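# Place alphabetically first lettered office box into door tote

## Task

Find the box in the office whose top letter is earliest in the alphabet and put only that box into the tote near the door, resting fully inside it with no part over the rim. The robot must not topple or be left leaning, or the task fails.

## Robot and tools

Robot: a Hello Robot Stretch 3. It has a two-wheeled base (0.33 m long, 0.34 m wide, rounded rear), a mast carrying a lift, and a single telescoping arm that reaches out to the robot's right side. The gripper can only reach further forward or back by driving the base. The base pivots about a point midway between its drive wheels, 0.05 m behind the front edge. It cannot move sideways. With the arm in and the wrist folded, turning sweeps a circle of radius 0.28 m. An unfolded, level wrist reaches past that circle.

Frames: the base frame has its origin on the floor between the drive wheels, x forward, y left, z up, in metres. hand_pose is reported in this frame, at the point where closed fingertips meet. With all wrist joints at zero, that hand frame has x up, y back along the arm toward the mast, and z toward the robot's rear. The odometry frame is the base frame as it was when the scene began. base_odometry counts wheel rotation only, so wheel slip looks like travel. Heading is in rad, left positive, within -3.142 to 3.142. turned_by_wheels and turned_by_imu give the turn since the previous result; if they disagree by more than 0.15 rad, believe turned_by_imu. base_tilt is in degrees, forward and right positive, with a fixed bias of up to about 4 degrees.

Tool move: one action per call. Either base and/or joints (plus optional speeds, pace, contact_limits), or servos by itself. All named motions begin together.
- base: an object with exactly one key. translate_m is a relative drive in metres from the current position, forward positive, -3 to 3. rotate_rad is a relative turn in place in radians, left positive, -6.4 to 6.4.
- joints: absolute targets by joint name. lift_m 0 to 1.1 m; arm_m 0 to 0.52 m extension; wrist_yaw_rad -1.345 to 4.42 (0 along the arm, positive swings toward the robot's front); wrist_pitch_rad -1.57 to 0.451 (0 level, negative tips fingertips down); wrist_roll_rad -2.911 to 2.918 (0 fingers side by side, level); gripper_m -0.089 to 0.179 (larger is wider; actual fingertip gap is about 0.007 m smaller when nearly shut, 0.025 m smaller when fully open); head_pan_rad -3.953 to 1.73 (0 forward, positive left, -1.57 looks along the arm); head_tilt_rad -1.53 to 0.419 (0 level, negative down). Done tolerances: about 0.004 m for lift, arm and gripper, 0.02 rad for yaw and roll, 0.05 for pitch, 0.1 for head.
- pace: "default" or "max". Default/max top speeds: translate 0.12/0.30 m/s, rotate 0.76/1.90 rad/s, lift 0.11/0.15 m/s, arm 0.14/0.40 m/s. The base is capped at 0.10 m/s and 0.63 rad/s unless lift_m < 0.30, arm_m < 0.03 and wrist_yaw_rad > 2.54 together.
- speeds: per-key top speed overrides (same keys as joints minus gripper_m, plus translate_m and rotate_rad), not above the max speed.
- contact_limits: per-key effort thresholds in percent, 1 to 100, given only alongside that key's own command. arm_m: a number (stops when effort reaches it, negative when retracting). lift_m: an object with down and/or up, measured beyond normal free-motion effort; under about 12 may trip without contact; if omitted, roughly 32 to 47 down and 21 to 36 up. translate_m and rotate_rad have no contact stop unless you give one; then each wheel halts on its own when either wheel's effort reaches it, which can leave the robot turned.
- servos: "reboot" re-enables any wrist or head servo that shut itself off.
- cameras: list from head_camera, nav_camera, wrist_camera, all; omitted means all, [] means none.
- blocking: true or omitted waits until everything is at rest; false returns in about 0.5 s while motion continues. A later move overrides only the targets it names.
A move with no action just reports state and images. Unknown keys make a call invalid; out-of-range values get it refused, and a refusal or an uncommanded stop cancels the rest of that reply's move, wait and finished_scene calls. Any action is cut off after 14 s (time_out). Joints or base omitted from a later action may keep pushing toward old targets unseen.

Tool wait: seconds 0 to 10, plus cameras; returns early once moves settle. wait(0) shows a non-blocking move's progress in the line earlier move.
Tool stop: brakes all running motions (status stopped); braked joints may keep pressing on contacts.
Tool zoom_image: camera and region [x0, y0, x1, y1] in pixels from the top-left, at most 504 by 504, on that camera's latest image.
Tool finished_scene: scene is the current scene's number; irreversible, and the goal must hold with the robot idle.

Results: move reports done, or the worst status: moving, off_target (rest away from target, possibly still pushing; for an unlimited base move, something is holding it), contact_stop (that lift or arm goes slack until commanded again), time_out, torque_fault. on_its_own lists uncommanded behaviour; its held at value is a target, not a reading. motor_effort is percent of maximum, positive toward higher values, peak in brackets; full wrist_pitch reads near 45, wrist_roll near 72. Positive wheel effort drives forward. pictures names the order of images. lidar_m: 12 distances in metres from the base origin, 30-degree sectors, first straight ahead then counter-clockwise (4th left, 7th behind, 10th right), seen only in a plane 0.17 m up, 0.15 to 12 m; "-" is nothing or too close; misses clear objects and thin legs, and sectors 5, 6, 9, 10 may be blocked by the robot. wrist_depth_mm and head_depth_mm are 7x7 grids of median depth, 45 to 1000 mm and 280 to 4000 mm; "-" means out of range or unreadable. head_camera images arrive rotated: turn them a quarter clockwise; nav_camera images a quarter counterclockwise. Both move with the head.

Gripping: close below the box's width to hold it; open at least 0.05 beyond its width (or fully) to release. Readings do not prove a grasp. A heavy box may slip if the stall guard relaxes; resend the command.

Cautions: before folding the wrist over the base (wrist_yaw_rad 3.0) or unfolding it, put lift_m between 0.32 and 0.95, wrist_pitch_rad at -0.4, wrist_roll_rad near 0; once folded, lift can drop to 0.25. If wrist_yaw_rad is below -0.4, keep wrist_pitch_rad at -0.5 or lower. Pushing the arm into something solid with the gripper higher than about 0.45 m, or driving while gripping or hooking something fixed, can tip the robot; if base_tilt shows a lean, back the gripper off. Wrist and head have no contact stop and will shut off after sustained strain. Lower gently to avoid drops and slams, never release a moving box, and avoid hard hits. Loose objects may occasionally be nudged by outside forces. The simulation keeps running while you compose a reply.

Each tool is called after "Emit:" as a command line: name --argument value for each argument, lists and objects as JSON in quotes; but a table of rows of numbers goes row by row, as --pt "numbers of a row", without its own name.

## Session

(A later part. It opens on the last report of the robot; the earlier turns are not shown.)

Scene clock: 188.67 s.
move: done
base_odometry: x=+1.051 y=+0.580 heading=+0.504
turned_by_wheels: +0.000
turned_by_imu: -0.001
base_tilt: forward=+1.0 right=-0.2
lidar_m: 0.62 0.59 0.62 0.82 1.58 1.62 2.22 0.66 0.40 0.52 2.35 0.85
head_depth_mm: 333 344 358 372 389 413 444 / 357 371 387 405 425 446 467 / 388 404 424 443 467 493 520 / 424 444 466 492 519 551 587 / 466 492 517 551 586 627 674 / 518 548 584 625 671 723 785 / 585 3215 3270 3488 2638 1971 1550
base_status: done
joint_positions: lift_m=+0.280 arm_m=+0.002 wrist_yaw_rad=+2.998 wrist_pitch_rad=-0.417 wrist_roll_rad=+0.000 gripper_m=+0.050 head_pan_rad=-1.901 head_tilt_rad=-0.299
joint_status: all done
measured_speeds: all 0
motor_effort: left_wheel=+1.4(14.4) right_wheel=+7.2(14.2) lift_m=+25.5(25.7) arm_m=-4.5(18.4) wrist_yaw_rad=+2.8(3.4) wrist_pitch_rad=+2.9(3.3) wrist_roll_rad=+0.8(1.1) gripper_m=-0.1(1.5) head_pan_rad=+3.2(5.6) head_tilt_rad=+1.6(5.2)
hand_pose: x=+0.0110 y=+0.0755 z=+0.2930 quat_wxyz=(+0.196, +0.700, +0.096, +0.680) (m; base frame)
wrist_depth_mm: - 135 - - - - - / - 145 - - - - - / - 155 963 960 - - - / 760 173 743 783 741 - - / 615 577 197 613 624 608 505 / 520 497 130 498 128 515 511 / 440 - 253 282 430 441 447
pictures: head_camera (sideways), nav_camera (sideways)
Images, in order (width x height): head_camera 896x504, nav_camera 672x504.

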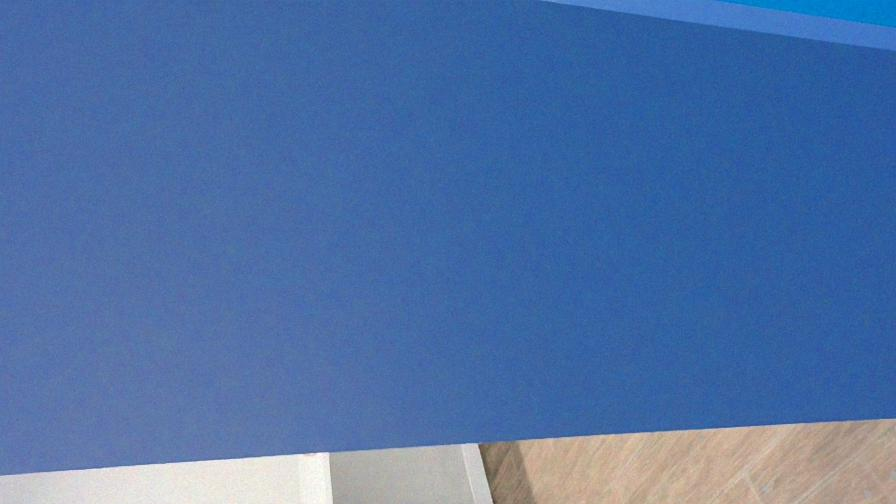

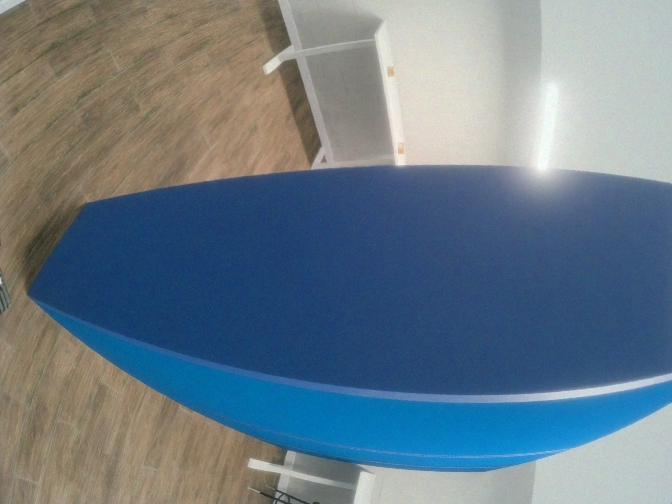

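Emit:
move --base '{"rotate_rad": -1.05}' --pace "max" --cameras '[]'

Emit:
move --base '{"translate_m": 0.8}' --joints '{"head_pan_rad": -1.3, "head_tilt_rad": -0.35}' --pace "max" --cameras '["head_camera", "nav_camera"]'

Scene clock: 197.23 s.
move: done
base_odometry: x=+1.051 y=+0.580 heading=-0.546
turned_by_wheels: -1.050
turned_by_imu: -1.046
base_tilt: forward=+1.0 right=-0.2
lidar_m: 2.27 0.84 0.62 0.60 0.62 0.82 1.56 1.63 2.22 0.65 0.40 0.52
head_depth_mm: 2666 2702 2753 2813 2637 2012 1592 / 2950 3155 3210 3317 2751 2009 1578 / 2958 3152 3325 3485 2726 1990 1584 / 2880 3022 3131 3376 2685 1995 1573 / 2799 2970 3075 3250 2713 1987 1582 / 2786 2867 2940 3191 2681 1983 1573 / 2693 2842 2902 3129 2417 1891 1565
base_status: done
joint_positions: lift_m=+0.280 arm_m=+0.002 wrist_yaw_rad=+2.998 wrist_pitch_rad=-0.417 wrist_roll_rad=+0.000 gripper_m=+0.050 head_pan_rad=-1.900 head_tilt_rad=-0.299
joint_status: not commanded
measured_speeds: all 0
motor_effort: left_wheel=+9.8(17.5) right_wheel=-8.0(16.0) lift_m=+27.3(27.4) arm_m=-0.6(4.6) wrist_yaw_rad=+2.8(3.3) wrist_pitch_rad=+3.0(3.2) wrist_roll_rad=+0.8(1.2) gripper_m=-0.6(1.1) head_pan_rad=+1.9(3.7) head_tilt_rad=+0.5(1.9)
hand_pose: x=+0.0110 y=+0.0755 z=+0.2930 quat_wxyz=(+0.196, +0.700, +0.096, +0.680) (m; base frame)
wrist_depth_mm: 486 134 - - - - - / 537 146 - - - - - / 586 156 165 - - - - / - 171 179 699 729 722 730 / 616 568 196 612 615 608 607 / 512 495 131 491 128 514 513 / 436 - 253 280 429 439 436
pictures: none
No camera images: "cameras" was empty.

Scene clock: 201.23 s.
move: done
base_odometry: x=+1.735 y=+0.165 heading=-0.545
turned_by_wheels: +0.000
turned_by_imu: +0.000
base_tilt: forward=+0.9 right=-0.1
lidar_m: 2.26 0.84 0.61 0.59 0.61 0.84 2.35 0.52 0.41 1.26 3.01 2.02
head_depth_mm: 2662 2836 2924 3094 2560 1878 1502 / 2775 2906 2971 3238 2496 1873 1507 / 2894 2994 3126 3313 2476 1863 1507 / 2965 3100 3233 3448 2466 1864 1514 / 3032 3250 3398 3338 2475 1853 1512 / 3152 3316 3569 3650 2441 1843 1492 / 3285 3480 3712 3620 2445 1860 1482
base_status: done
joint_positions: lift_m=+0.280 arm_m=+0.002 wrist_yaw_rad=+2.998 wrist_pitch_rad=-0.417 wrist_roll_rad=+0.000 gripper_m=+0.050 head_pan_rad=-1.299 head_tilt_rad=-0.350
joint_status: all done
measured_speeds: all 0
motor_effort: left_wheel=+5.3(16.8) right_wheel=+2.8(14.5) lift_m=+28.7(28.9) arm_m=-20.2(20.6) wrist_yaw_rad=+2.8(3.3) wrist_pitch_rad=+2.7(3.2) wrist_roll_rad=+0.7(1.2) gripper_m=+1.2(1.4) head_pan_rad=-2.7(4.4) head_tilt_rad=-1.4(2.8)
hand_pose: x=+0.0110 y=+0.0755 z=+0.2930 quat_wxyz=(+0.196, +0.700, +0.096, +0.680) (m; base frame)
wrist_depth_mm: - 135 - - - - - / - 146 - - - - - / - 155 165 - - - - / - 171 180 707 729 732 739 / 608 577 196 625 618 612 616 / 512 497 131 500 128 517 514 / 440 - 254 281 427 442 441
pictures: head_camera (sideways), nav_camera (sideways)
Images, in order (width x height): head_camera 896x504, nav_camera 672x504.

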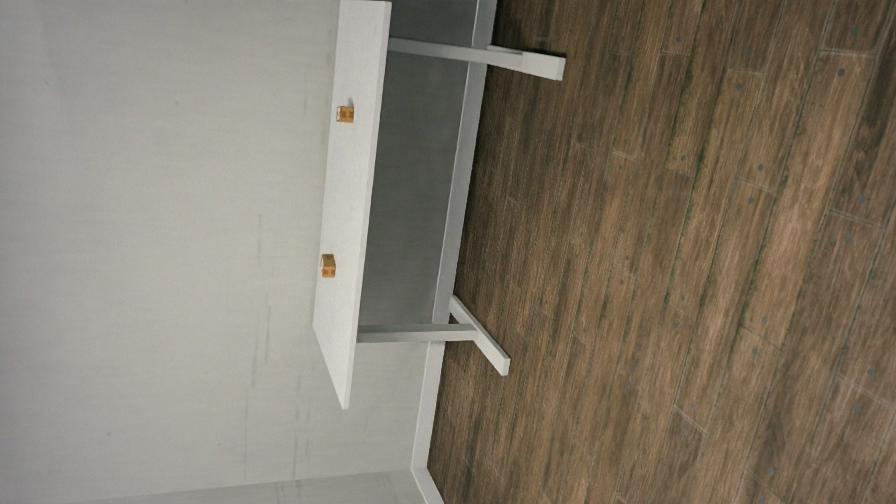

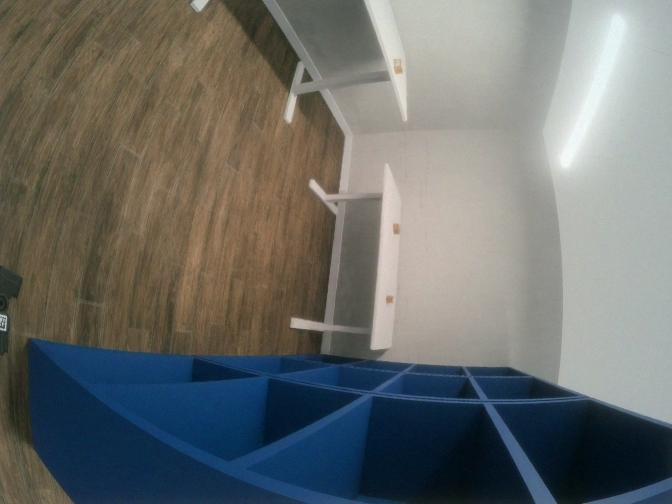

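Emit:
move --joints '{"head_pan_rad": -0.4, "head_tilt_rad": -0.3}' --pace "max" --cameras '["head_camera", "nav_camera"]'

Emit:
move --base '{"translate_m": 0.3}' --joints '{"head_pan_rad": -2.0, "head_tilt_rad": -0.3}' --pace "max" --cameras '["head_camera", "nav_camera"]'

Scene clock: 205.33 s.
move: done
base_odometry: x=+1.735 y=+0.165 heading=-0.545
turned_by_wheels: +0.000
turned_by_imu: +0.001
base_tilt: forward=+0.8 right=-0.1
lidar_m: 2.27 0.84 0.61 0.59 0.61 0.84 2.35 0.52 0.41 1.25 3.01 2.02
head_depth_mm: 2387 2579 2639 2937 2719 1996 1569 / 2344 2503 2542 2801 2696 1980 1574 / 2292 2411 2486 2751 2672 2006 1576 / 2205 2325 2388 2604 2546 2008 1556 / 2144 2283 2351 2446 2514 1978 1553 / 2052 2189 2289 2430 2521 1976 1556 / 2033 2126 2236 2345 2440 1978 1549
base_status: not commanded
joint_positions: lift_m=+0.280 arm_m=+0.002 wrist_yaw_rad=+2.998 wrist_pitch_rad=-0.417 wrist_roll_rad=+0.000 gripper_m=+0.050 head_pan_rad=-0.385 head_tilt_rad=-0.305
joint_status: all done
measured_speeds: all 0
motor_effort: left_wheel=+5.5(5.7) right_wheel=+2.6(3.3) lift_m=+30.4(30.4) arm_m=-19.3(19.9) wrist_yaw_rad=+2.6(3.3) wrist_pitch_rad=+2.8(3.1) wrist_roll_rad=+0.8(1.2) gripper_m=-0.3(1.2) head_pan_rad=+1.4(4.6) head_tilt_rad=+4.4(7.3)
hand_pose: x=+0.0110 y=+0.0755 z=+0.2930 quat_wxyz=(+0.196, +0.700, +0.096, +0.680) (m; base frame)
wrist_depth_mm: - 135 - - - - - / - 145 - - - - - / - 156 166 - - - - / - 172 180 690 746 734 727 / 624 564 196 610 613 616 615 / 516 494 131 495 128 513 510 / 439 - 252 281 424 437 443
pictures: head_camera (sideways), nav_camera (sideways)
Images, in order (width x height): head_camera 896x504, nav_camera 672x504.

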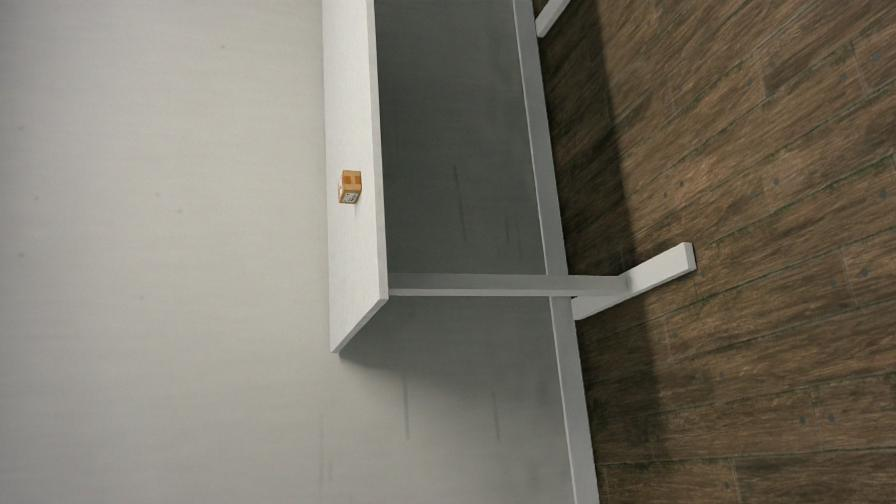

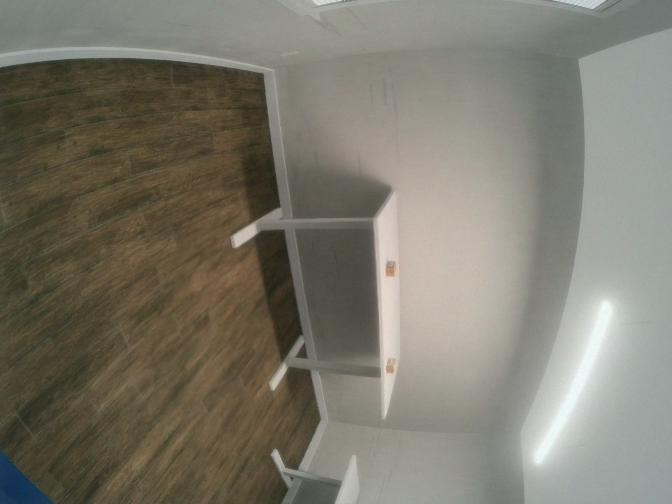

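Scene clock: 207.63 s.
move: done
base_odometry: x=+1.991 y=+0.009 heading=-0.545
turned_by_wheels: +0.000
turned_by_imu: +0.000
base_tilt: forward=+1.0 right=-0.2
lidar_m: 2.10 0.84 0.61 0.59 0.61 0.84 2.28 0.60 1.31 2.24 2.43 1.73
head_depth_mm: 1242 1299 1372 1067 795 1197 940 / 1224 1325 1405 1056 1549 1186 1001 / 1185 1267 1337 1254 1501 1224 1447 / 1170 1231 1310 1374 1453 1566 1535 / 1985 2054 2161 2284 2319 1949 1570 / 2350 2796 2986 3166 2614 1983 1569 / 2690 2875 2898 3160 2680 1961 1550
base_status: done
joint_positions: lift_m=+0.280 arm_m=+0.002 wrist_yaw_rad=+2.998 wrist_pitch_rad=-0.417 wrist_roll_rad=+0.000 gripper_m=+0.050 head_pan_rad=-2.011 head_tilt_rad=-0.301
joint_status: all done
measured_speeds: all 0
motor_effort: left_wheel=+2.9(19.9) right_wheel=+0.7(11.3) lift_m=+25.5(30.3) arm_m=-18.9(19.6) wrist_yaw_rad=+2.5(3.1) wrist_pitch_rad=+2.7(3.3) wrist_roll_rad=+0.6(1.1) gripper_m=-0.2(1.3) head_pan_rad=+3.3(4.8) head_tilt_rad=+3.5(6.9)
hand_pose: x=+0.0110 y=+0.0755 z=+0.2930 quat_wxyz=(+0.196, +0.700, +0.096, +0.680) (m; base frame)
wrist_depth_mm: - 135 - - - - - / - 146 - - - - - / - 155 165 - - - - / - 171 181 698 727 724 726 / 600 574 196 615 623 615 618 / 514 501 131 494 128 521 518 / 444 - 253 280 430 438 439
pictures: head_camera (sideways), nav_camera (sideways)
Images, in order (width x height): head_camera 896x504, nav_camera 672x504.

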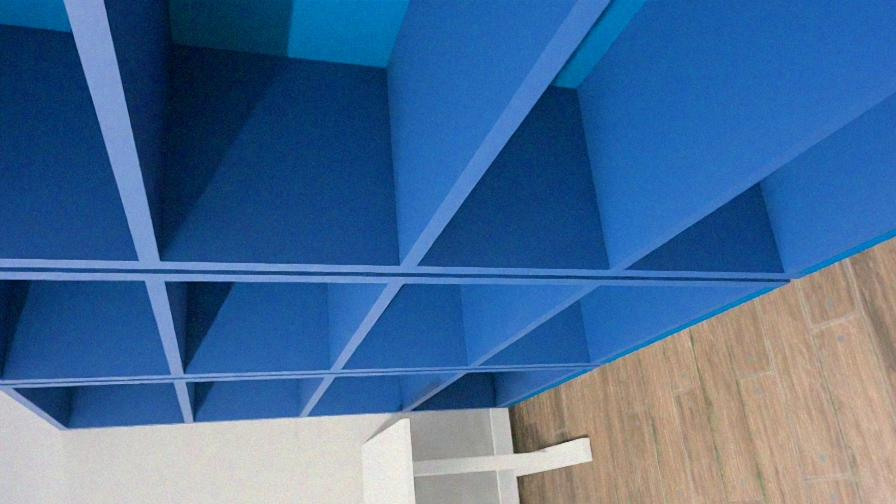

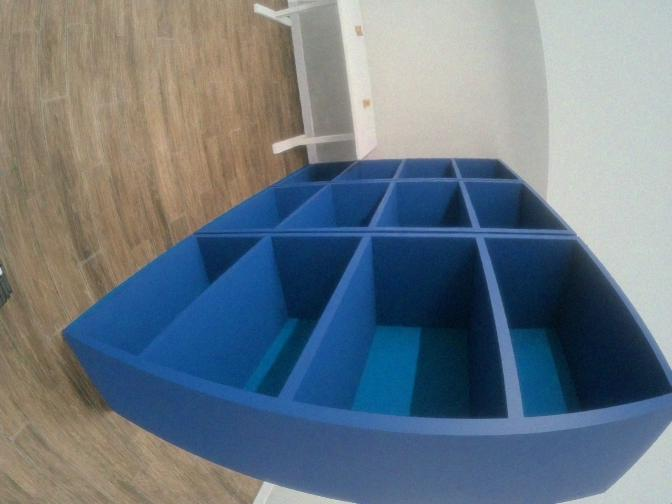

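Emit:
move --joints '{"head_pan_rad": -1.1, "head_tilt_rad": -0.25}' --pace "max" --cameras '["head_camera"]'

Emit:
zoom_image --camera "head_camera" --region '[300, 100, 500, 300]'

Emit:
zoom_image --camera "head_camera" --region '[300, 300, 500, 500]'

Scene clock: 215.23 s.
move: done
base_odometry: x=+1.991 y=+0.009 heading=-0.545
turned_by_wheels: +0.000
turned_by_imu: +0.001
base_tilt: forward=+1.0 right=-0.3
lidar_m: 2.10 0.84 0.61 0.59 0.61 0.84 2.27 0.60 1.31 2.24 2.42 1.74
head_depth_mm: 2861 2978 3058 3133 3057 2173 1676 / 3040 3096 3219 3313 3040 2166 1671 / 3202 3293 3411 3614 2974 2154 1665 / 3341 3421 3636 3771 2963 2126 1652 / 3056 3218 3278 3539 2963 2140 1639 / 2709 2787 2855 2463 2678 2122 1656 / 2427 2518 2575 2617 2713 2112 1639
base_status: not commanded
joint_positions: lift_m=+0.280 arm_m=+0.002 wrist_yaw_rad=+2.998 wrist_pitch_rad=-0.417 wrist_roll_rad=+0.000 gripper_m=+0.050 head_pan_rad=-1.077 head_tilt_rad=-0.249
joint_status: all done
measured_speeds: all 0
motor_effort: left_wheel=+2.8(3.1) right_wheel=+0.7(1.1) lift_m=+20.6(21.0) arm_m=-17.6(18.2) wrist_yaw_rad=+2.8(2.9) wrist_pitch_rad=+2.7(3.1) wrist_roll_rad=+0.9(0.9) gripper_m=-1.3(1.3) head_pan_rad=+0.1(5.3) head_tilt_rad=+4.1(6.9)
hand_pose: x=+0.0110 y=+0.0755 z=+0.2930 quat_wxyz=(+0.196, +0.700, +0.096, +0.680) (m; base frame)
wrist_depth_mm: - 135 - - - - - / - 146 - - - - - / - 156 165 - - - - / - 171 180 692 746 730 739 / 611 573 196 610 613 612 623 / 510 505 131 494 128 513 520 / 440 - 251 281 427 440 442
pictures: head_camera (sideways)
Images, in order (width x height): head_camera 896x504.

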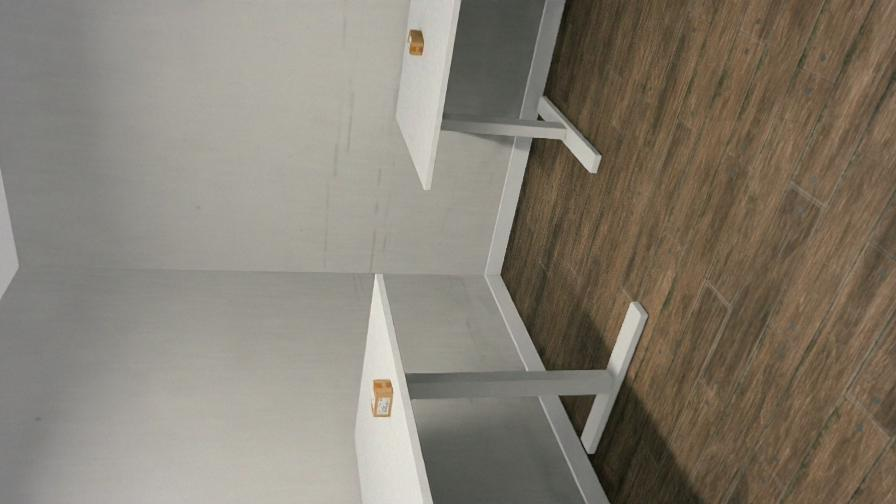

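Scaled by 2.520 from the camera's 896x504 image, which has a finer 1280x720 frame.

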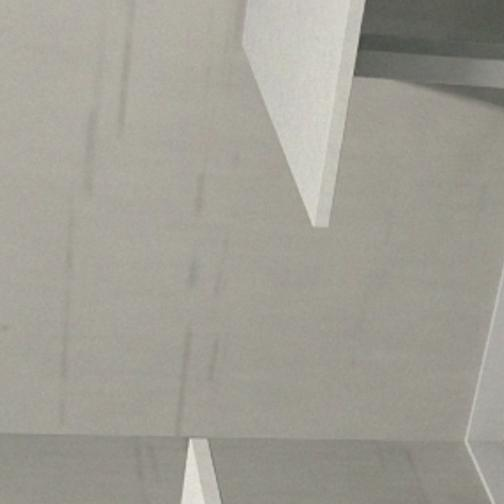

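Scaled by 2.520 from the camera's 896x504 image, which has a finer 1280x720 frame.

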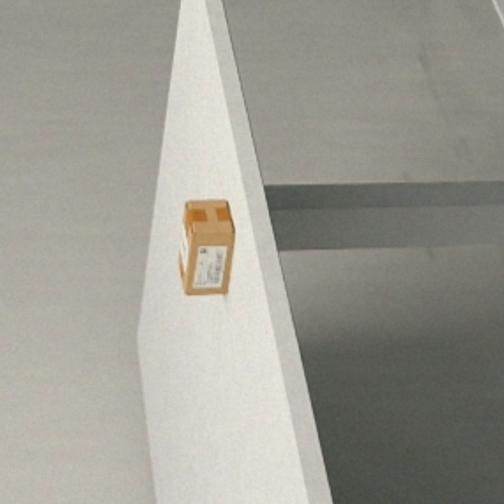

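Emit:
move --base '{"rotate_rad": -1.22}' --pace "max" --cameras '[]'

Emit:
move --base '{"translate_m": 1.7}' --joints '{"head_pan_rad": 0.9, "head_tilt_rad": -0.3}' --pace "max" --cameras '["head_camera", "nav_camera"]'

Scene clock: 232.20 s.
move: done
base_odometry: x=+1.991 y=+0.009 heading=-1.765
turned_by_wheels: -1.220
turned_by_imu: -1.214
base_tilt: forward=+1.0 right=-0.2
lidar_m: 2.91 2.32 1.74 1.01 0.65 0.59 0.60 0.73 1.46 0.63 0.60 1.33
head_depth_mm: 490 516 553 592 639 694 755 / 543 585 547 568 595 626 666 / 1138 1024 1252 1226 741 1268 989 / 1282 1055 1403 1240 830 1255 983 / 1280 1088 1409 1231 1503 1258 1040 / 1209 1225 1312 1217 1441 1300 1503 / 1129 1159 1218 1284 1371 1437 1504
base_status: done
joint_positions: lift_m=+0.280 arm_m=+0.002 wrist_yaw_rad=+2.998 wrist_pitch_rad=-0.417 wrist_roll_rad=+0.000 gripper_m=+0.050 head_pan_rad=-1.100 head_tilt_rad=-0.249
joint_status: not commanded
measured_speeds: all 0
motor_effort: left_wheel=+9.1(17.9) right_wheel=-6.6(16.0) lift_m=+21.9(21.9) arm_m=-20.0(20.6) wrist_yaw_rad=+2.5(3.2) wrist_pitch_rad=+2.8(3.3) wrist_roll_rad=+1.0(1.0) gripper_m=+0.3(1.0) head_pan_rad=-2.5(4.1) head_tilt_rad=+1.5(4.3)
hand_pose: x=+0.0110 y=+0.0755 z=+0.2930 quat_wxyz=(+0.196, +0.700, +0.096, +0.680) (m; base frame)
wrist_depth_mm: - 135 - - - - - / - 145 - - - - - / - 156 957 - - - - / - 173 739 767 779 788 777 / 591 581 194 608 616 617 626 / 509 489 131 507 128 513 511 / 439 - 253 280 430 441 437
pictures: none
No camera images: "cameras" was empty.

Scene clock: 239.30 s.
move: done
base_odometry: x=+1.663 y=-1.659 heading=-1.765
turned_by_wheels: +0.000
turned_by_imu: -0.001
base_tilt: forward=+1.0 right=-0.1
lidar_m: 1.21 1.65 1.05 1.51 1.86 2.16 2.18 1.59 1.10 1.23 1.38 1.59
head_depth_mm: 1441 1517 1605 1719 1855 1957 1604 / 1407 1490 1567 1679 1784 1880 1577 / 1362 1447 1533 1595 886 1820 1588 / 1337 1402 1484 1165 880 1776 1524 / 1305 1372 1453 1157 824 1714 1525 / 1278 1334 1427 1146 823 1708 1554 / 1254 1314 1375 1147 770 1637 1557
base_status: done
joint_positions: lift_m=+0.280 arm_m=+0.002 wrist_yaw_rad=+2.998 wrist_pitch_rad=-0.417 wrist_roll_rad=+0.000 gripper_m=+0.050 head_pan_rad=+0.900 head_tilt_rad=-0.300
joint_status: all done
measured_speeds: all 0
motor_effort: left_wheel=+6.4(18.5) right_wheel=-1.8(12.1) lift_m=+25.3(25.5) arm_m=-15.2(20.2) wrist_yaw_rad=+2.3(3.2) wrist_pitch_rad=+2.9(3.3) wrist_roll_rad=+0.8(1.1) gripper_m=-0.1(1.4) head_pan_rad=-2.1(5.2) head_tilt_rad=-1.1(3.6)
hand_pose: x=+0.0110 y=+0.0755 z=+0.2930 quat_wxyz=(+0.196, +0.700, +0.096, +0.680) (m; base frame)
wrist_depth_mm: - 135 - - - - - / - 145 - - - - - / - 156 974 - - - - / 770 173 734 751 766 762 775 / 607 563 195 614 612 629 618 / 511 494 130 500 128 514 516 / 440 - 253 279 427 441 444
pictures: head_camera (sideways), nav_camera (sideways)
Images, in order (width x height): head_camera 896x504, nav_camera 672x504.

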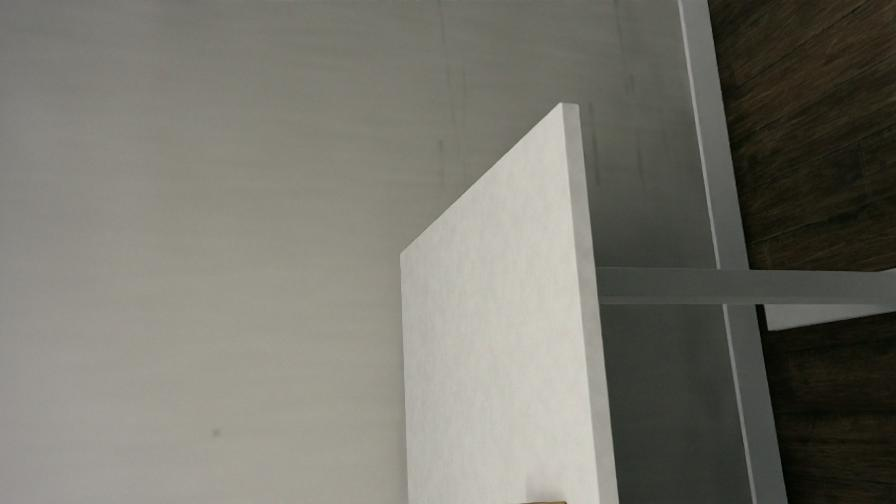

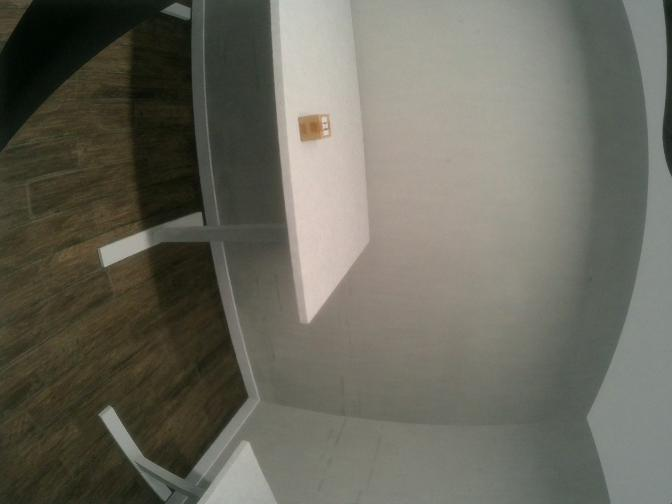

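Emit:
move --joints '{"head_pan_rad": 1.35, "head_tilt_rad": -0.35}' --pace "max" --cameras '["head_camera"]'

Emit:
move --joints '{"head_pan_rad": 0.1, "head_tilt_rad": -0.4}' --pace "max" --cameras '["head_camera"]'

Scene clock: 242.73 s.
move: done
base_odometry: x=+1.663 y=-1.659 heading=-1.765
turned_by_wheels: +0.000
turned_by_imu: +0.001
base_tilt: forward=+0.9 right=+0.0
lidar_m: 1.22 1.64 1.06 1.51 1.85 2.17 2.18 1.59 1.10 1.23 1.38 1.59
head_depth_mm: 1250 1311 1382 1020 800 1666 1362 / 1263 1335 1425 1020 793 1716 1496 / 1279 1358 1441 1015 1667 1747 1499 / 1316 1389 1482 1003 1701 1794 1506 / 1337 1428 1503 994 1750 1824 1492 / 1372 1445 1530 998 1787 1876 1491 / 1394 1484 1555 990 1838 1847 1498
base_status: not commanded
joint_positions: lift_m=+0.280 arm_m=+0.002 wrist_yaw_rad=+2.998 wrist_pitch_rad=-0.417 wrist_roll_rad=+0.000 gripper_m=+0.050 head_pan_rad=+1.353 head_tilt_rad=-0.350
joint_status: all done
measured_speeds: all 0
motor_effort: left_wheel=+6.5(6.7) right_wheel=-1.5(1.7) lift_m=+26.8(27.1) arm_m=-12.9(13.4) wrist_yaw_rad=+2.5(3.3) wrist_pitch_rad=+3.1(3.1) wrist_roll_rad=+0.8(1.0) gripper_m=-1.2(1.2) head_pan_rad=+2.4(4.9) head_tilt_rad=-1.1(3.6)
hand_pose: x=+0.0110 y=+0.0755 z=+0.2930 quat_wxyz=(+0.196, +0.700, +0.096, +0.680) (m; base frame)
wrist_depth_mm: - 135 - - - - - / - 145 - - - - - / - 155 960 - - - - / 757 174 741 761 774 772 774 / 624 569 196 613 609 616 615 / 508 494 131 499 128 513 511 / 440 - 253 280 431 444 435
pictures: head_camera (sideways)
Images, in order (width x height): head_camera 896x504.

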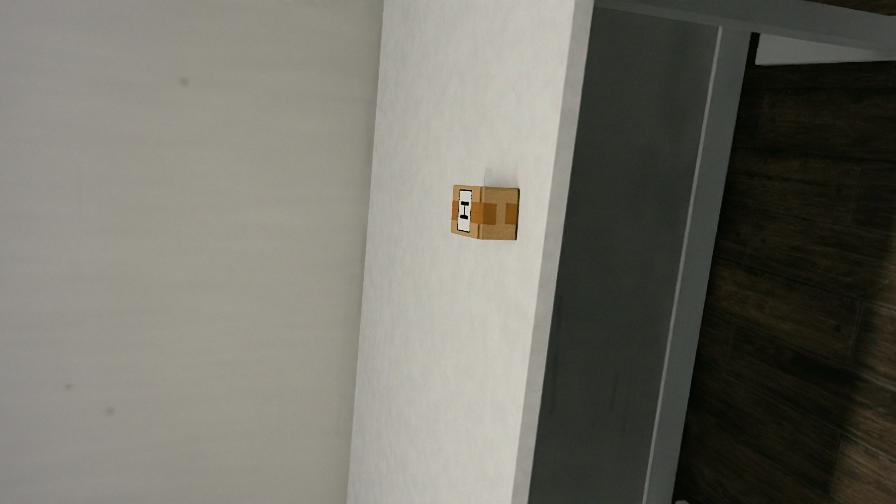

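Scene clock: 243.70 s.
move: done
base_odometry: x=+1.663 y=-1.659 heading=-1.765
turned_by_wheels: +0.000
turned_by_imu: +0.000
base_tilt: forward=+0.9 right=-0.2
lidar_m: 1.21 1.65 1.06 1.51 1.86 2.17 2.18 1.59 1.10 1.23 1.37 1.59
head_depth_mm: 1351 1434 1520 1474 1039 1683 1449 / 1408 1499 1593 1472 1033 1760 1444 / 1478 1572 1684 1464 1071 1620 1437 / 1560 1682 1778 1887 1120 1777 1396 / 1642 1762 1884 2036 2097 1737 1441 / 1711 1856 2012 2209 2297 1748 1434 / 1794 1873 1981 2057 2128 1764 1434
base_status: not commanded
joint_positions: lift_m=+0.280 arm_m=+0.002 wrist_yaw_rad=+2.998 wrist_pitch_rad=-0.417 wrist_roll_rad=+0.000 gripper_m=+0.050 head_pan_rad=+0.078 head_tilt_rad=-0.401
joint_status: all done
measured_speeds: all 0
motor_effort: left_wheel=+6.5(6.8) right_wheel=-1.5(2.0) lift_m=+27.4(27.5) arm_m=-11.9(12.9) wrist_yaw_rad=+2.6(3.0) wrist_pitch_rad=+3.0(3.2) wrist_roll_rad=+0.9(1.1) gripper_m=+0.3(1.2) head_pan_rad=-2.1(5.1) head_tilt_rad=-1.8(3.5)
hand_pose: x=+0.0110 y=+0.0755 z=+0.2930 quat_wxyz=(+0.196, +0.700, +0.096, +0.680) (m; base frame)
wrist_depth_mm: - 136 - - - - - / - 145 - - - - - / - 156 983 - - - - / 749 173 722 758 783 769 757 / 607 566 196 614 623 619 619 / 513 500 131 494 128 511 515 / 439 - 254 279 428 438 442
pictures: head_camera (sideways)
Images, in order (width x height): head_camera 896x504.

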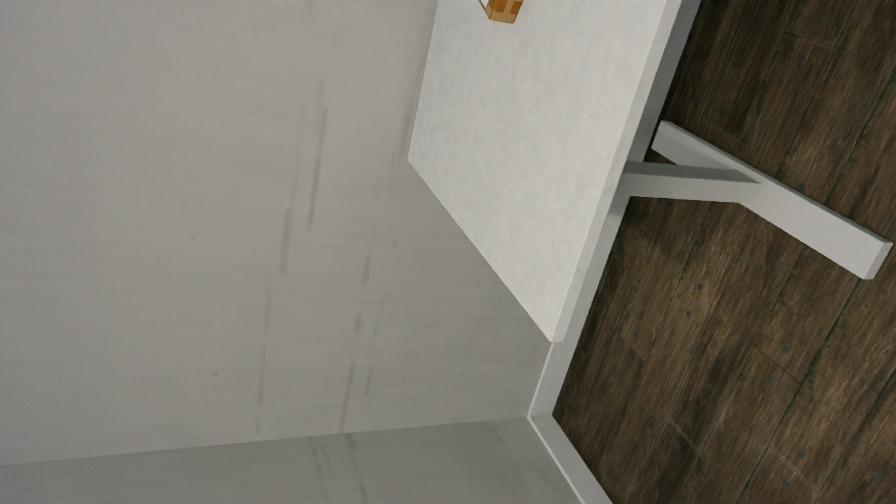

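Emit:
move --joints '{"head_pan_rad": -0.4, "head_tilt_rad": -0.4}' --pace "max" --cameras '["head_camera"]'

Emit:
zoom_image --camera "head_camera" --region '[380, 130, 640, 390]'

Emit:
move --joints '{"head_pan_rad": 1.45, "head_tilt_rad": -0.35}' --pace "max" --cameras '["head_camera"]'

Emit:
zoom_image --camera "head_camera" --region '[400, 180, 560, 340]'

Scene clock: 248.57 s.
move: done
base_odometry: x=+1.663 y=-1.659 heading=-1.765
turned_by_wheels: +0.000
turned_by_imu: +0.001
base_tilt: forward=+1.0 right=-0.3
lidar_m: 1.21 1.65 1.05 1.51 1.86 2.16 2.17 1.59 1.10 1.23 1.38 1.59
head_depth_mm: 1347 1445 1544 1474 1030 1778 1438 / 1349 1450 1543 1477 1034 1762 1449 / 1355 1446 1543 1462 1025 1759 1437 / 1351 1459 1547 1464 1025 1775 1429 / 1360 1450 1559 1456 1017 1774 1442 / 1360 1460 1567 1440 1022 1754 1431 / 1366 1473 1568 1432 1016 1551 1390
base_status: not commanded
joint_positions: lift_m=+0.280 arm_m=+0.002 wrist_yaw_rad=+2.998 wrist_pitch_rad=-0.417 wrist_roll_rad=+0.000 gripper_m=+0.050 head_pan_rad=-0.406 head_tilt_rad=-0.401
joint_status: all done
measured_speeds: all 0
motor_effort: left_wheel=+6.5(6.8) right_wheel=-1.5(2.0) lift_m=+29.3(29.3) arm_m=-9.2(9.9) wrist_yaw_rad=+2.8(3.0) wrist_pitch_rad=+3.0(3.1) wrist_roll_rad=+0.8(1.1) gripper_m=-0.6(1.1) head_pan_rad=-2.1(5.2) head_tilt_rad=-1.0(2.8)
hand_pose: x=+0.0110 y=+0.0755 z=+0.2930 quat_wxyz=(+0.196, +0.700, +0.096, +0.680) (m; base frame)
wrist_depth_mm: - 135 - - - - - / - 145 - - - - - / - 155 966 - - - - / 762 173 724 771 775 766 761 / 613 562 195 619 621 616 615 / 516 499 131 498 128 511 509 / 434 - 254 280 430 443 441
pictures: head_camera (sideways)
Images, in order (width x height): head_camera 896x504.

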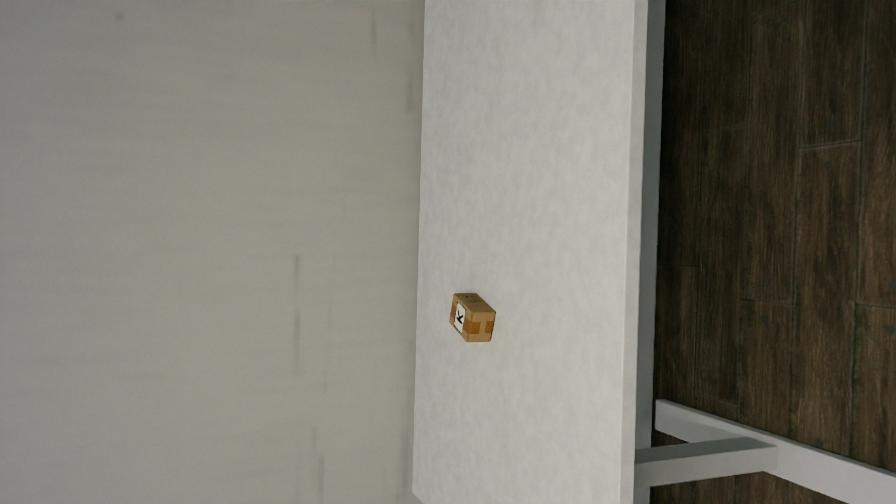

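Scaled by 1.938 from the camera's 896x504 image, which has a finer 1280x720 frame.

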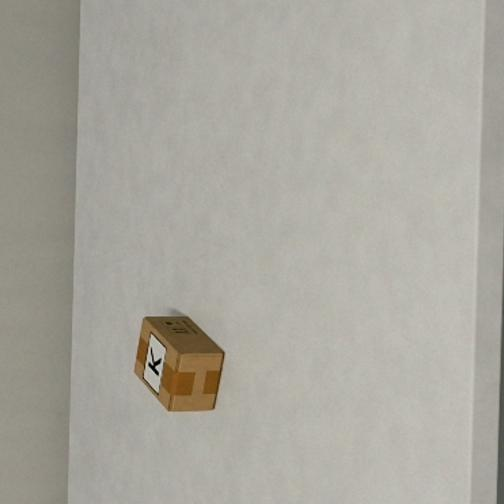

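Scene clock: 249.67 s.
move: done
base_odometry: x=+1.663 y=-1.659 heading=-1.765
turned_by_wheels: +0.000
turned_by_imu: +0.000
base_tilt: forward=+1.0 right=-0.1
lidar_m: 1.21 1.65 1.06 1.51 1.86 2.17 2.18 1.59 1.09 1.23 1.38 1.59
head_depth_mm: 1243 1307 1383 1015 787 1668 1511 / 1280 1355 1419 1007 1615 1739 1504 / 1325 1393 1465 1004 1705 1794 1510 / 1374 1443 1528 996 1772 1832 1507 / 1414 1505 1587 992 1848 1857 1488 / 1465 1567 1637 989 1937 1859 1503 / 1528 1617 1675 983 2041 1789 1488
base_status: not commanded
joint_positions: lift_m=+0.280 arm_m=+0.002 wrist_yaw_rad=+2.998 wrist_pitch_rad=-0.417 wrist_roll_rad=+0.000 gripper_m=+0.050 head_pan_rad=+1.485 head_tilt_rad=-0.353
joint_status: all done
measured_speeds: all 0
motor_effort: left_wheel=+6.6(6.7) right_wheel=-1.5(1.9) lift_m=+30.0(30.2) arm_m=-8.5(9.5) wrist_yaw_rad=+2.9(2.9) wrist_pitch_rad=+2.8(3.1) wrist_roll_rad=+0.8(0.9) gripper_m=+0.4(1.2) head_pan_rad=-0.6(4.9) head_tilt_rad=+3.8(5.2)
hand_pose: x=+0.0110 y=+0.0755 z=+0.2930 quat_wxyz=(+0.196, +0.700, +0.096, +0.680) (m; base frame)
wrist_depth_mm: - 135 - - - - - / - 145 - - - - - / - 155 949 - - - - / 762 173 737 771 771 755 765 / 621 562 196 625 618 620 615 / 518 496 130 494 128 524 512 / 445 - 253 280 429 442 445
pictures: head_camera (sideways)
Images, in order (width x height): head_camera 896x504.

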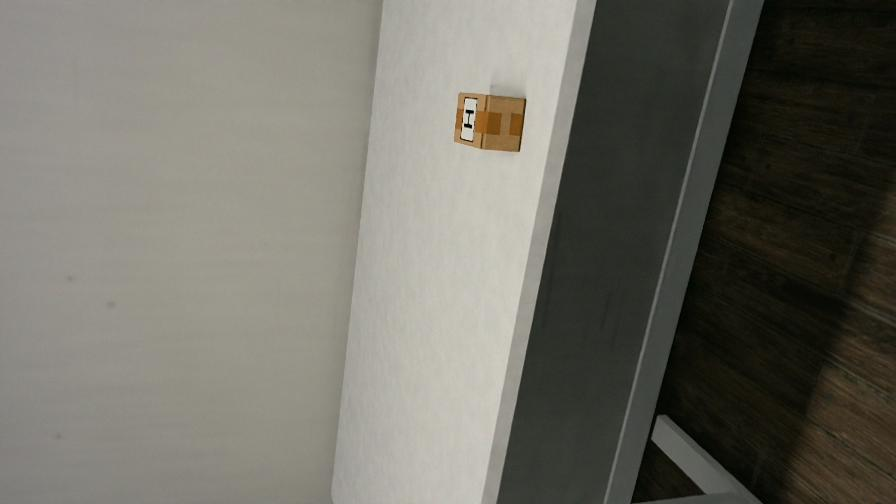

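Scaled by 3.150 from the camera's 896x504 image, which has a finer 1280x720 frame.

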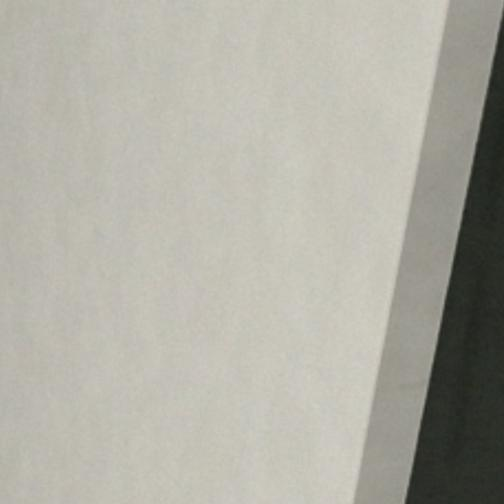

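Emit:
zoom_image --camera "head_camera" --region '[430, 70, 550, 190]'

Emit:
move --joints '{"head_pan_rad": 0.55, "head_tilt_rad": -0.4}' --pace "max" --cameras '["head_camera"]'

Emit:
move --joints '{"head_pan_rad": -1.0, "head_tilt_rad": -0.4}' --pace "max" --cameras '["head_camera"]'

Emit:
move --joints '{"head_pan_rad": -1.6, "head_tilt_rad": -0.3}' --pace "max" --cameras '["head_camera", "nav_camera"]'

Scaled by 4.200 from the camera's 896x504 image, which has a finer 1280x720 frame.

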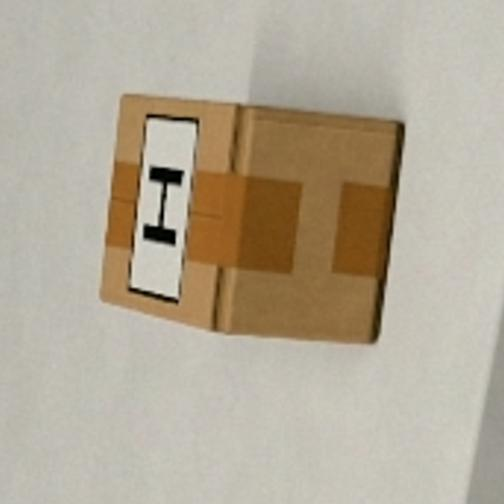

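Scene clock: 255.80 s.
move: done
base_odometry: x=+1.663 y=-1.659 heading=-1.765
turned_by_wheels: +0.000
turned_by_imu: +0.001
base_tilt: forward=+0.8 right=-0.1
lidar_m: 1.21 1.64 1.05 1.51 1.86 2.16 2.18 1.59 1.10 1.23 1.38 1.59
head_depth_mm: 1729 1777 1885 1974 2033 1798 1445 / 1785 1923 2051 2219 2223 1791 1453 / 1677 1811 1953 2123 2186 1782 1458 / 1577 1682 1802 1962 2095 1766 1444 / 1484 1573 1687 1820 1952 1751 1441 / 1396 1476 1582 887 1830 1766 1437 / 1326 1403 1471 883 1689 1708 1340
base_status: not commanded
joint_positions: lift_m=+0.280 arm_m=+0.002 wrist_yaw_rad=+2.998 wrist_pitch_rad=-0.417 wrist_roll_rad=+0.000 gripper_m=+0.050 head_pan_rad=+0.528 head_tilt_rad=-0.395
joint_status: all done
measured_speeds: all 0
motor_effort: left_wheel=+6.4(6.7) right_wheel=-1.7(1.9) lift_m=+30.6(30.7) arm_m=-5.7(6.3) wrist_yaw_rad=+2.5(3.0) wrist_pitch_rad=+2.6(3.1) wrist_roll_rad=+0.8(1.1) gripper_m=+0.9(1.1) head_pan_rad=-0.6(4.2) head_tilt_rad=-0.8(4.5)
hand_pose: x=+0.0110 y=+0.0755 z=+0.2930 quat_wxyz=(+0.196, +0.700, +0.096, +0.680) (m; base frame)
wrist_depth_mm: - 135 - - - - - / - 146 - - - - - / - 155 948 - - - - / 774 174 731 768 781 775 768 / 610 574 195 618 611 613 617 / 514 503 131 493 128 511 516 / 438 - 251 281 427 441 446
pictures: head_camera (sideways)
Images, in order (width x height): head_camera 896x504.

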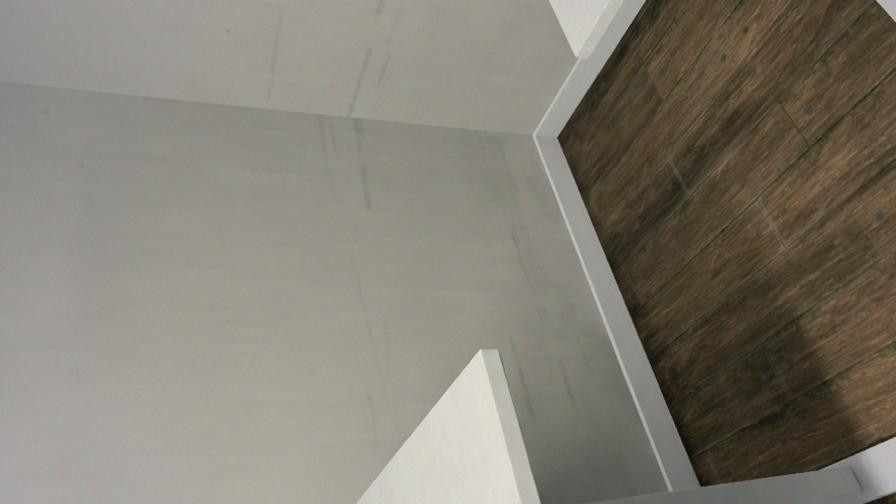

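Scene clock: 256.83 s.
move: done
base_odometry: x=+1.663 y=-1.659 heading=-1.765
turned_by_wheels: +0.000
turned_by_imu: +0.000
base_tilt: forward=+1.0 right=+0.0
lidar_m: 1.21 1.65 1.05 1.51 1.86 2.17 2.18 1.58 1.09 1.23 1.38 1.59
head_depth_mm: 1620 1714 1576 1830 1499 1493 1450 / 1746 1892 1896 1957 2006 1714 1451 / 1722 1850 1966 1945 2084 1781 1456 / 1641 1752 1881 1466 1634 1716 1438 / 1567 1670 1796 1456 1179 1757 1441 / 1488 1573 1672 1453 1064 1760 1442 / 1401 1481 1573 1449 1021 1742 1434
base_status: not commanded
joint_positions: lift_m=+0.280 arm_m=+0.002 wrist_yaw_rad=+2.998 wrist_pitch_rad=-0.417 wrist_roll_rad=+0.000 gripper_m=+0.050 head_pan_rad=-1.046 head_tilt_rad=-0.398
joint_status: all done
measured_speeds: all 0
motor_effort: left_wheel=+6.5(6.7) right_wheel=-1.6(1.8) lift_m=+30.3(30.8) arm_m=-4.7(5.9) wrist_yaw_rad=+2.5(3.1) wrist_pitch_rad=+2.8(3.3) wrist_roll_rad=+0.8(1.0) gripper_m=+0.4(1.0) head_pan_rad=+2.7(5.1) head_tilt_rad=-1.3(4.6)
hand_pose: x=+0.0110 y=+0.0755 z=+0.2930 quat_wxyz=(+0.196, +0.700, +0.096, +0.680) (m; base frame)
wrist_depth_mm: - 135 - - - - - / - 145 - - - - - / - 155 954 - - - - / 785 173 719 782 761 782 762 / 608 562 196 606 624 609 616 / 509 505 131 497 128 517 511 / 436 - 254 282 430 438 437
pictures: head_camera (sideways)
Images, in order (width x height): head_camera 896x504.

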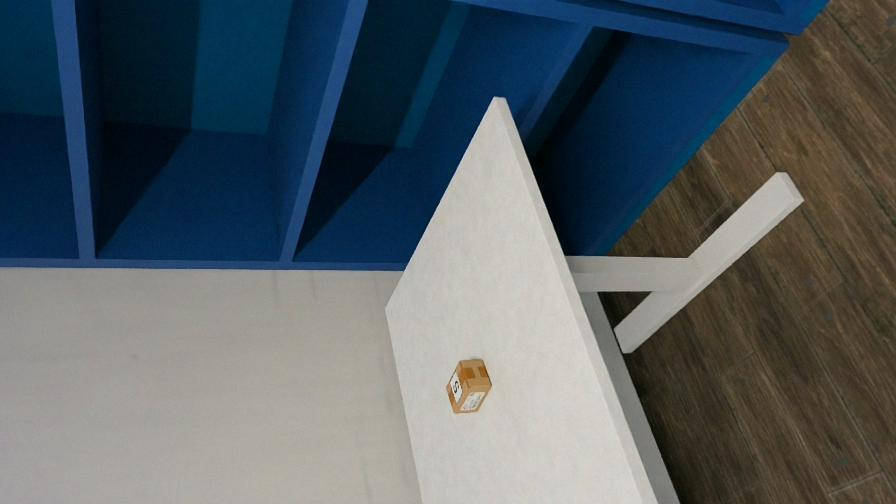

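Scene clock: 257.63 s.
move: done
base_odometry: x=+1.663 y=-1.659 heading=-1.765
turned_by_wheels: +0.000
turned_by_imu: +0.000
base_tilt: forward=+0.8 right=+0.0
lidar_m: 1.21 1.65 1.05 1.51 1.86 2.17 2.18 1.59 1.09 1.23 1.38 1.59
head_depth_mm: 1276 1336 1403 1260 1525 1293 1495 / 1311 1391 1460 1390 1577 1340 1480 / 1381 1439 1509 1380 1597 1678 1491 / 1405 1462 1530 1642 1593 1732 1473 / 1188 1198 1310 1327 1429 1528 1489 / 1059 1128 1186 1262 1365 1459 1527 / 1587 1678 1741 1891 1665 1849 1553
base_status: not commanded
joint_positions: lift_m=+0.280 arm_m=+0.002 wrist_yaw_rad=+2.998 wrist_pitch_rad=-0.417 wrist_roll_rad=+0.000 gripper_m=+0.050 head_pan_rad=-1.637 head_tilt_rad=-0.304
joint_status: all done
measured_speeds: all 0
motor_effort: left_wheel=+6.4(6.7) right_wheel=-1.7(1.9) lift_m=+30.4(30.7) arm_m=-4.1(5.0) wrist_yaw_rad=+2.5(3.0) wrist_pitch_rad=+2.6(3.2) wrist_roll_rad=+0.8(0.9) gripper_m=+0.4(1.3) head_pan_rad=+1.6(4.8) head_tilt_rad=+5.2(5.5)
hand_pose: x=+0.0110 y=+0.0755 z=+0.2930 quat_wxyz=(+0.196, +0.700, +0.096, +0.680) (m; base frame)
wrist_depth_mm: - 135 - - - - - / - 145 - - - - - / - 155 933 - - - - / 762 174 730 763 755 768 766 / 611 575 195 613 617 613 618 / 510 502 131 497 128 518 513 / 441 - 253 282 429 447 437
pictures: head_camera (sideways), nav_camera (sideways)
Images, in order (width x height): head_camera 896x504, nav_camera 672x504.

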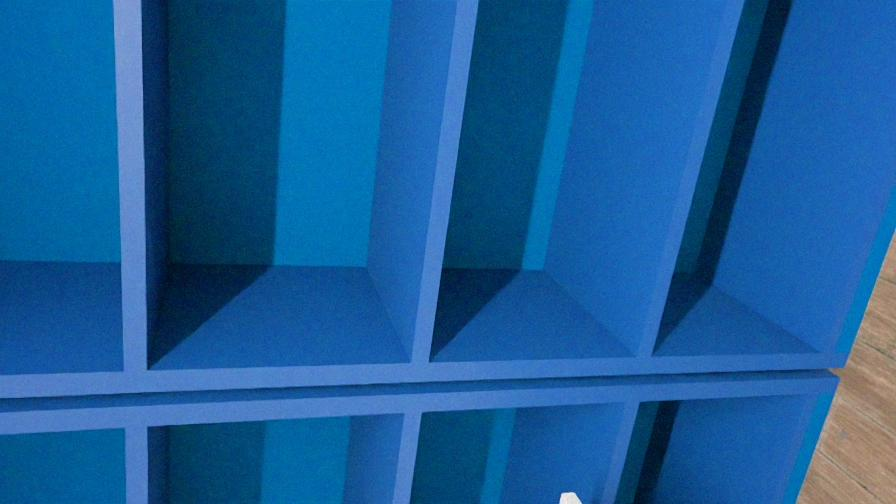

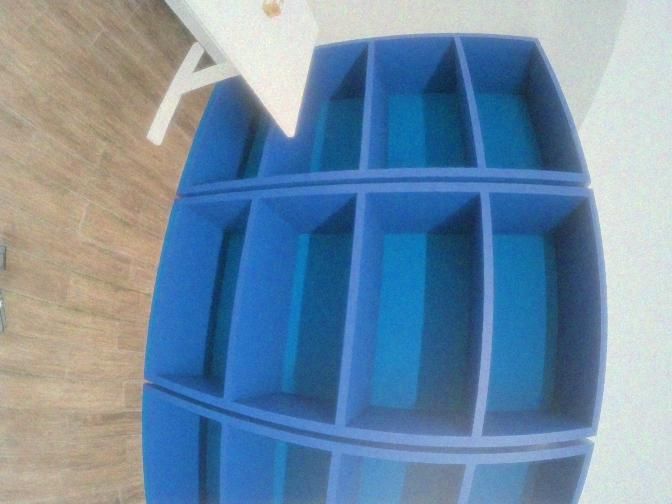

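Emit:
move --joints '{"head_pan_rad": 1.72, "head_tilt_rad": -0.3}' --pace "max" --cameras '["head_camera", "nav_camera"]'

Scene clock: 271.50 s.
move: done
base_odometry: x=+1.663 y=-1.659 heading=-1.765
turned_by_wheels: +0.000
turned_by_imu: +0.001
base_tilt: forward=+0.9 right=-0.2
lidar_m: 1.21 1.64 1.06 1.51 1.85 2.16 2.18 1.59 1.10 1.23 1.38 1.59
head_depth_mm: 1319 1367 1442 1203 800 1671 1599 / 1390 1442 1527 1187 838 1767 1582 / 1465 1540 1613 1177 1763 1857 1570 / 1568 1644 1747 1173 1928 1952 1585 / 1650 1761 1844 1164 2051 1840 1567 / 1779 1873 1998 1155 2217 1683 1567 / - - - - - - -
base_status: not commanded
joint_positions: lift_m=+0.280 arm_m=+0.002 wrist_yaw_rad=+2.998 wrist_pitch_rad=-0.417 wrist_roll_rad=+0.000 gripper_m=+0.050 head_pan_rad=+1.727 head_tilt_rad=-0.300
joint_status: all done
joint sent to its limit — head_pan_rad, upper limit.
measured_speeds: translate_m=+0.000 rotate_rad=+0.000 lift_m=+0.000 arm_m=+0.000 wrist_yaw_rad=+0.000 wrist_pitch_rad=+0.000 wrist_roll_rad=+0.000 head_pan_rad=-0.024 head_tilt_rad=+0.000
motor_effort: left_wheel=+6.6(6.7) right_wheel=-1.3(2.2) lift_m=+30.3(30.7) arm_m=+0.0(2.0) wrist_yaw_rad=+2.9(3.2) wrist_pitch_rad=+2.9(3.4) wrist_roll_rad=+0.9(1.0) gripper_m=+0.1(1.1) head_pan_rad=-2.9(5.0) head_tilt_rad=+4.2(6.1)
hand_pose: x=+0.0110 y=+0.0755 z=+0.2930 quat_wxyz=(+0.196, +0.700, +0.096, +0.680) (m; base frame)
wrist_depth_mm: - 135 - - - - - / - 146 - - - - - / - 156 979 - - - - / 761 173 719 773 788 755 793 / 616 575 196 618 617 608 614 / 507 500 130 501 128 518 514 / 437 - 252 279 427 440 441
pictures: head_camera (sideways), nav_camera (sideways)
Images, in order (width x height): head_camera 896x504, nav_camera 672x504.

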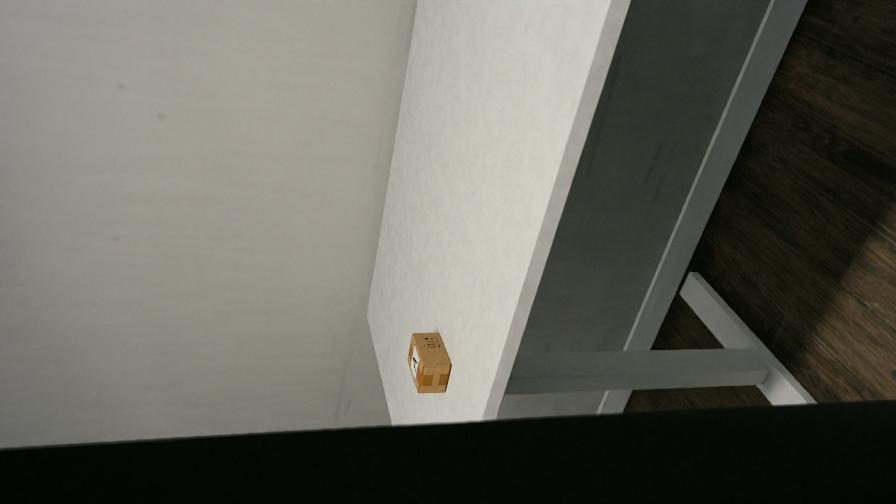

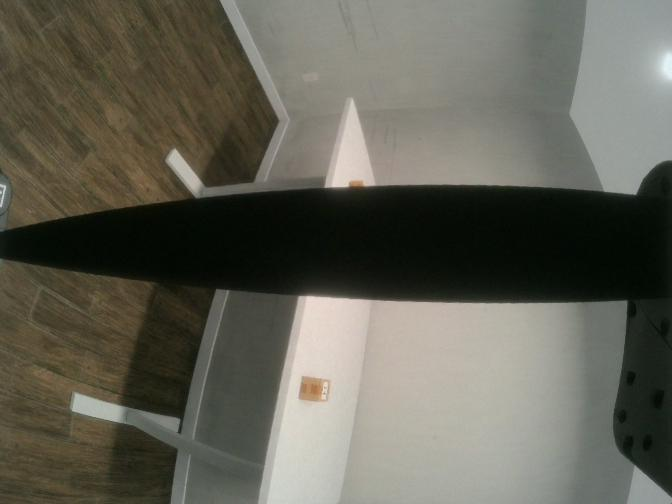

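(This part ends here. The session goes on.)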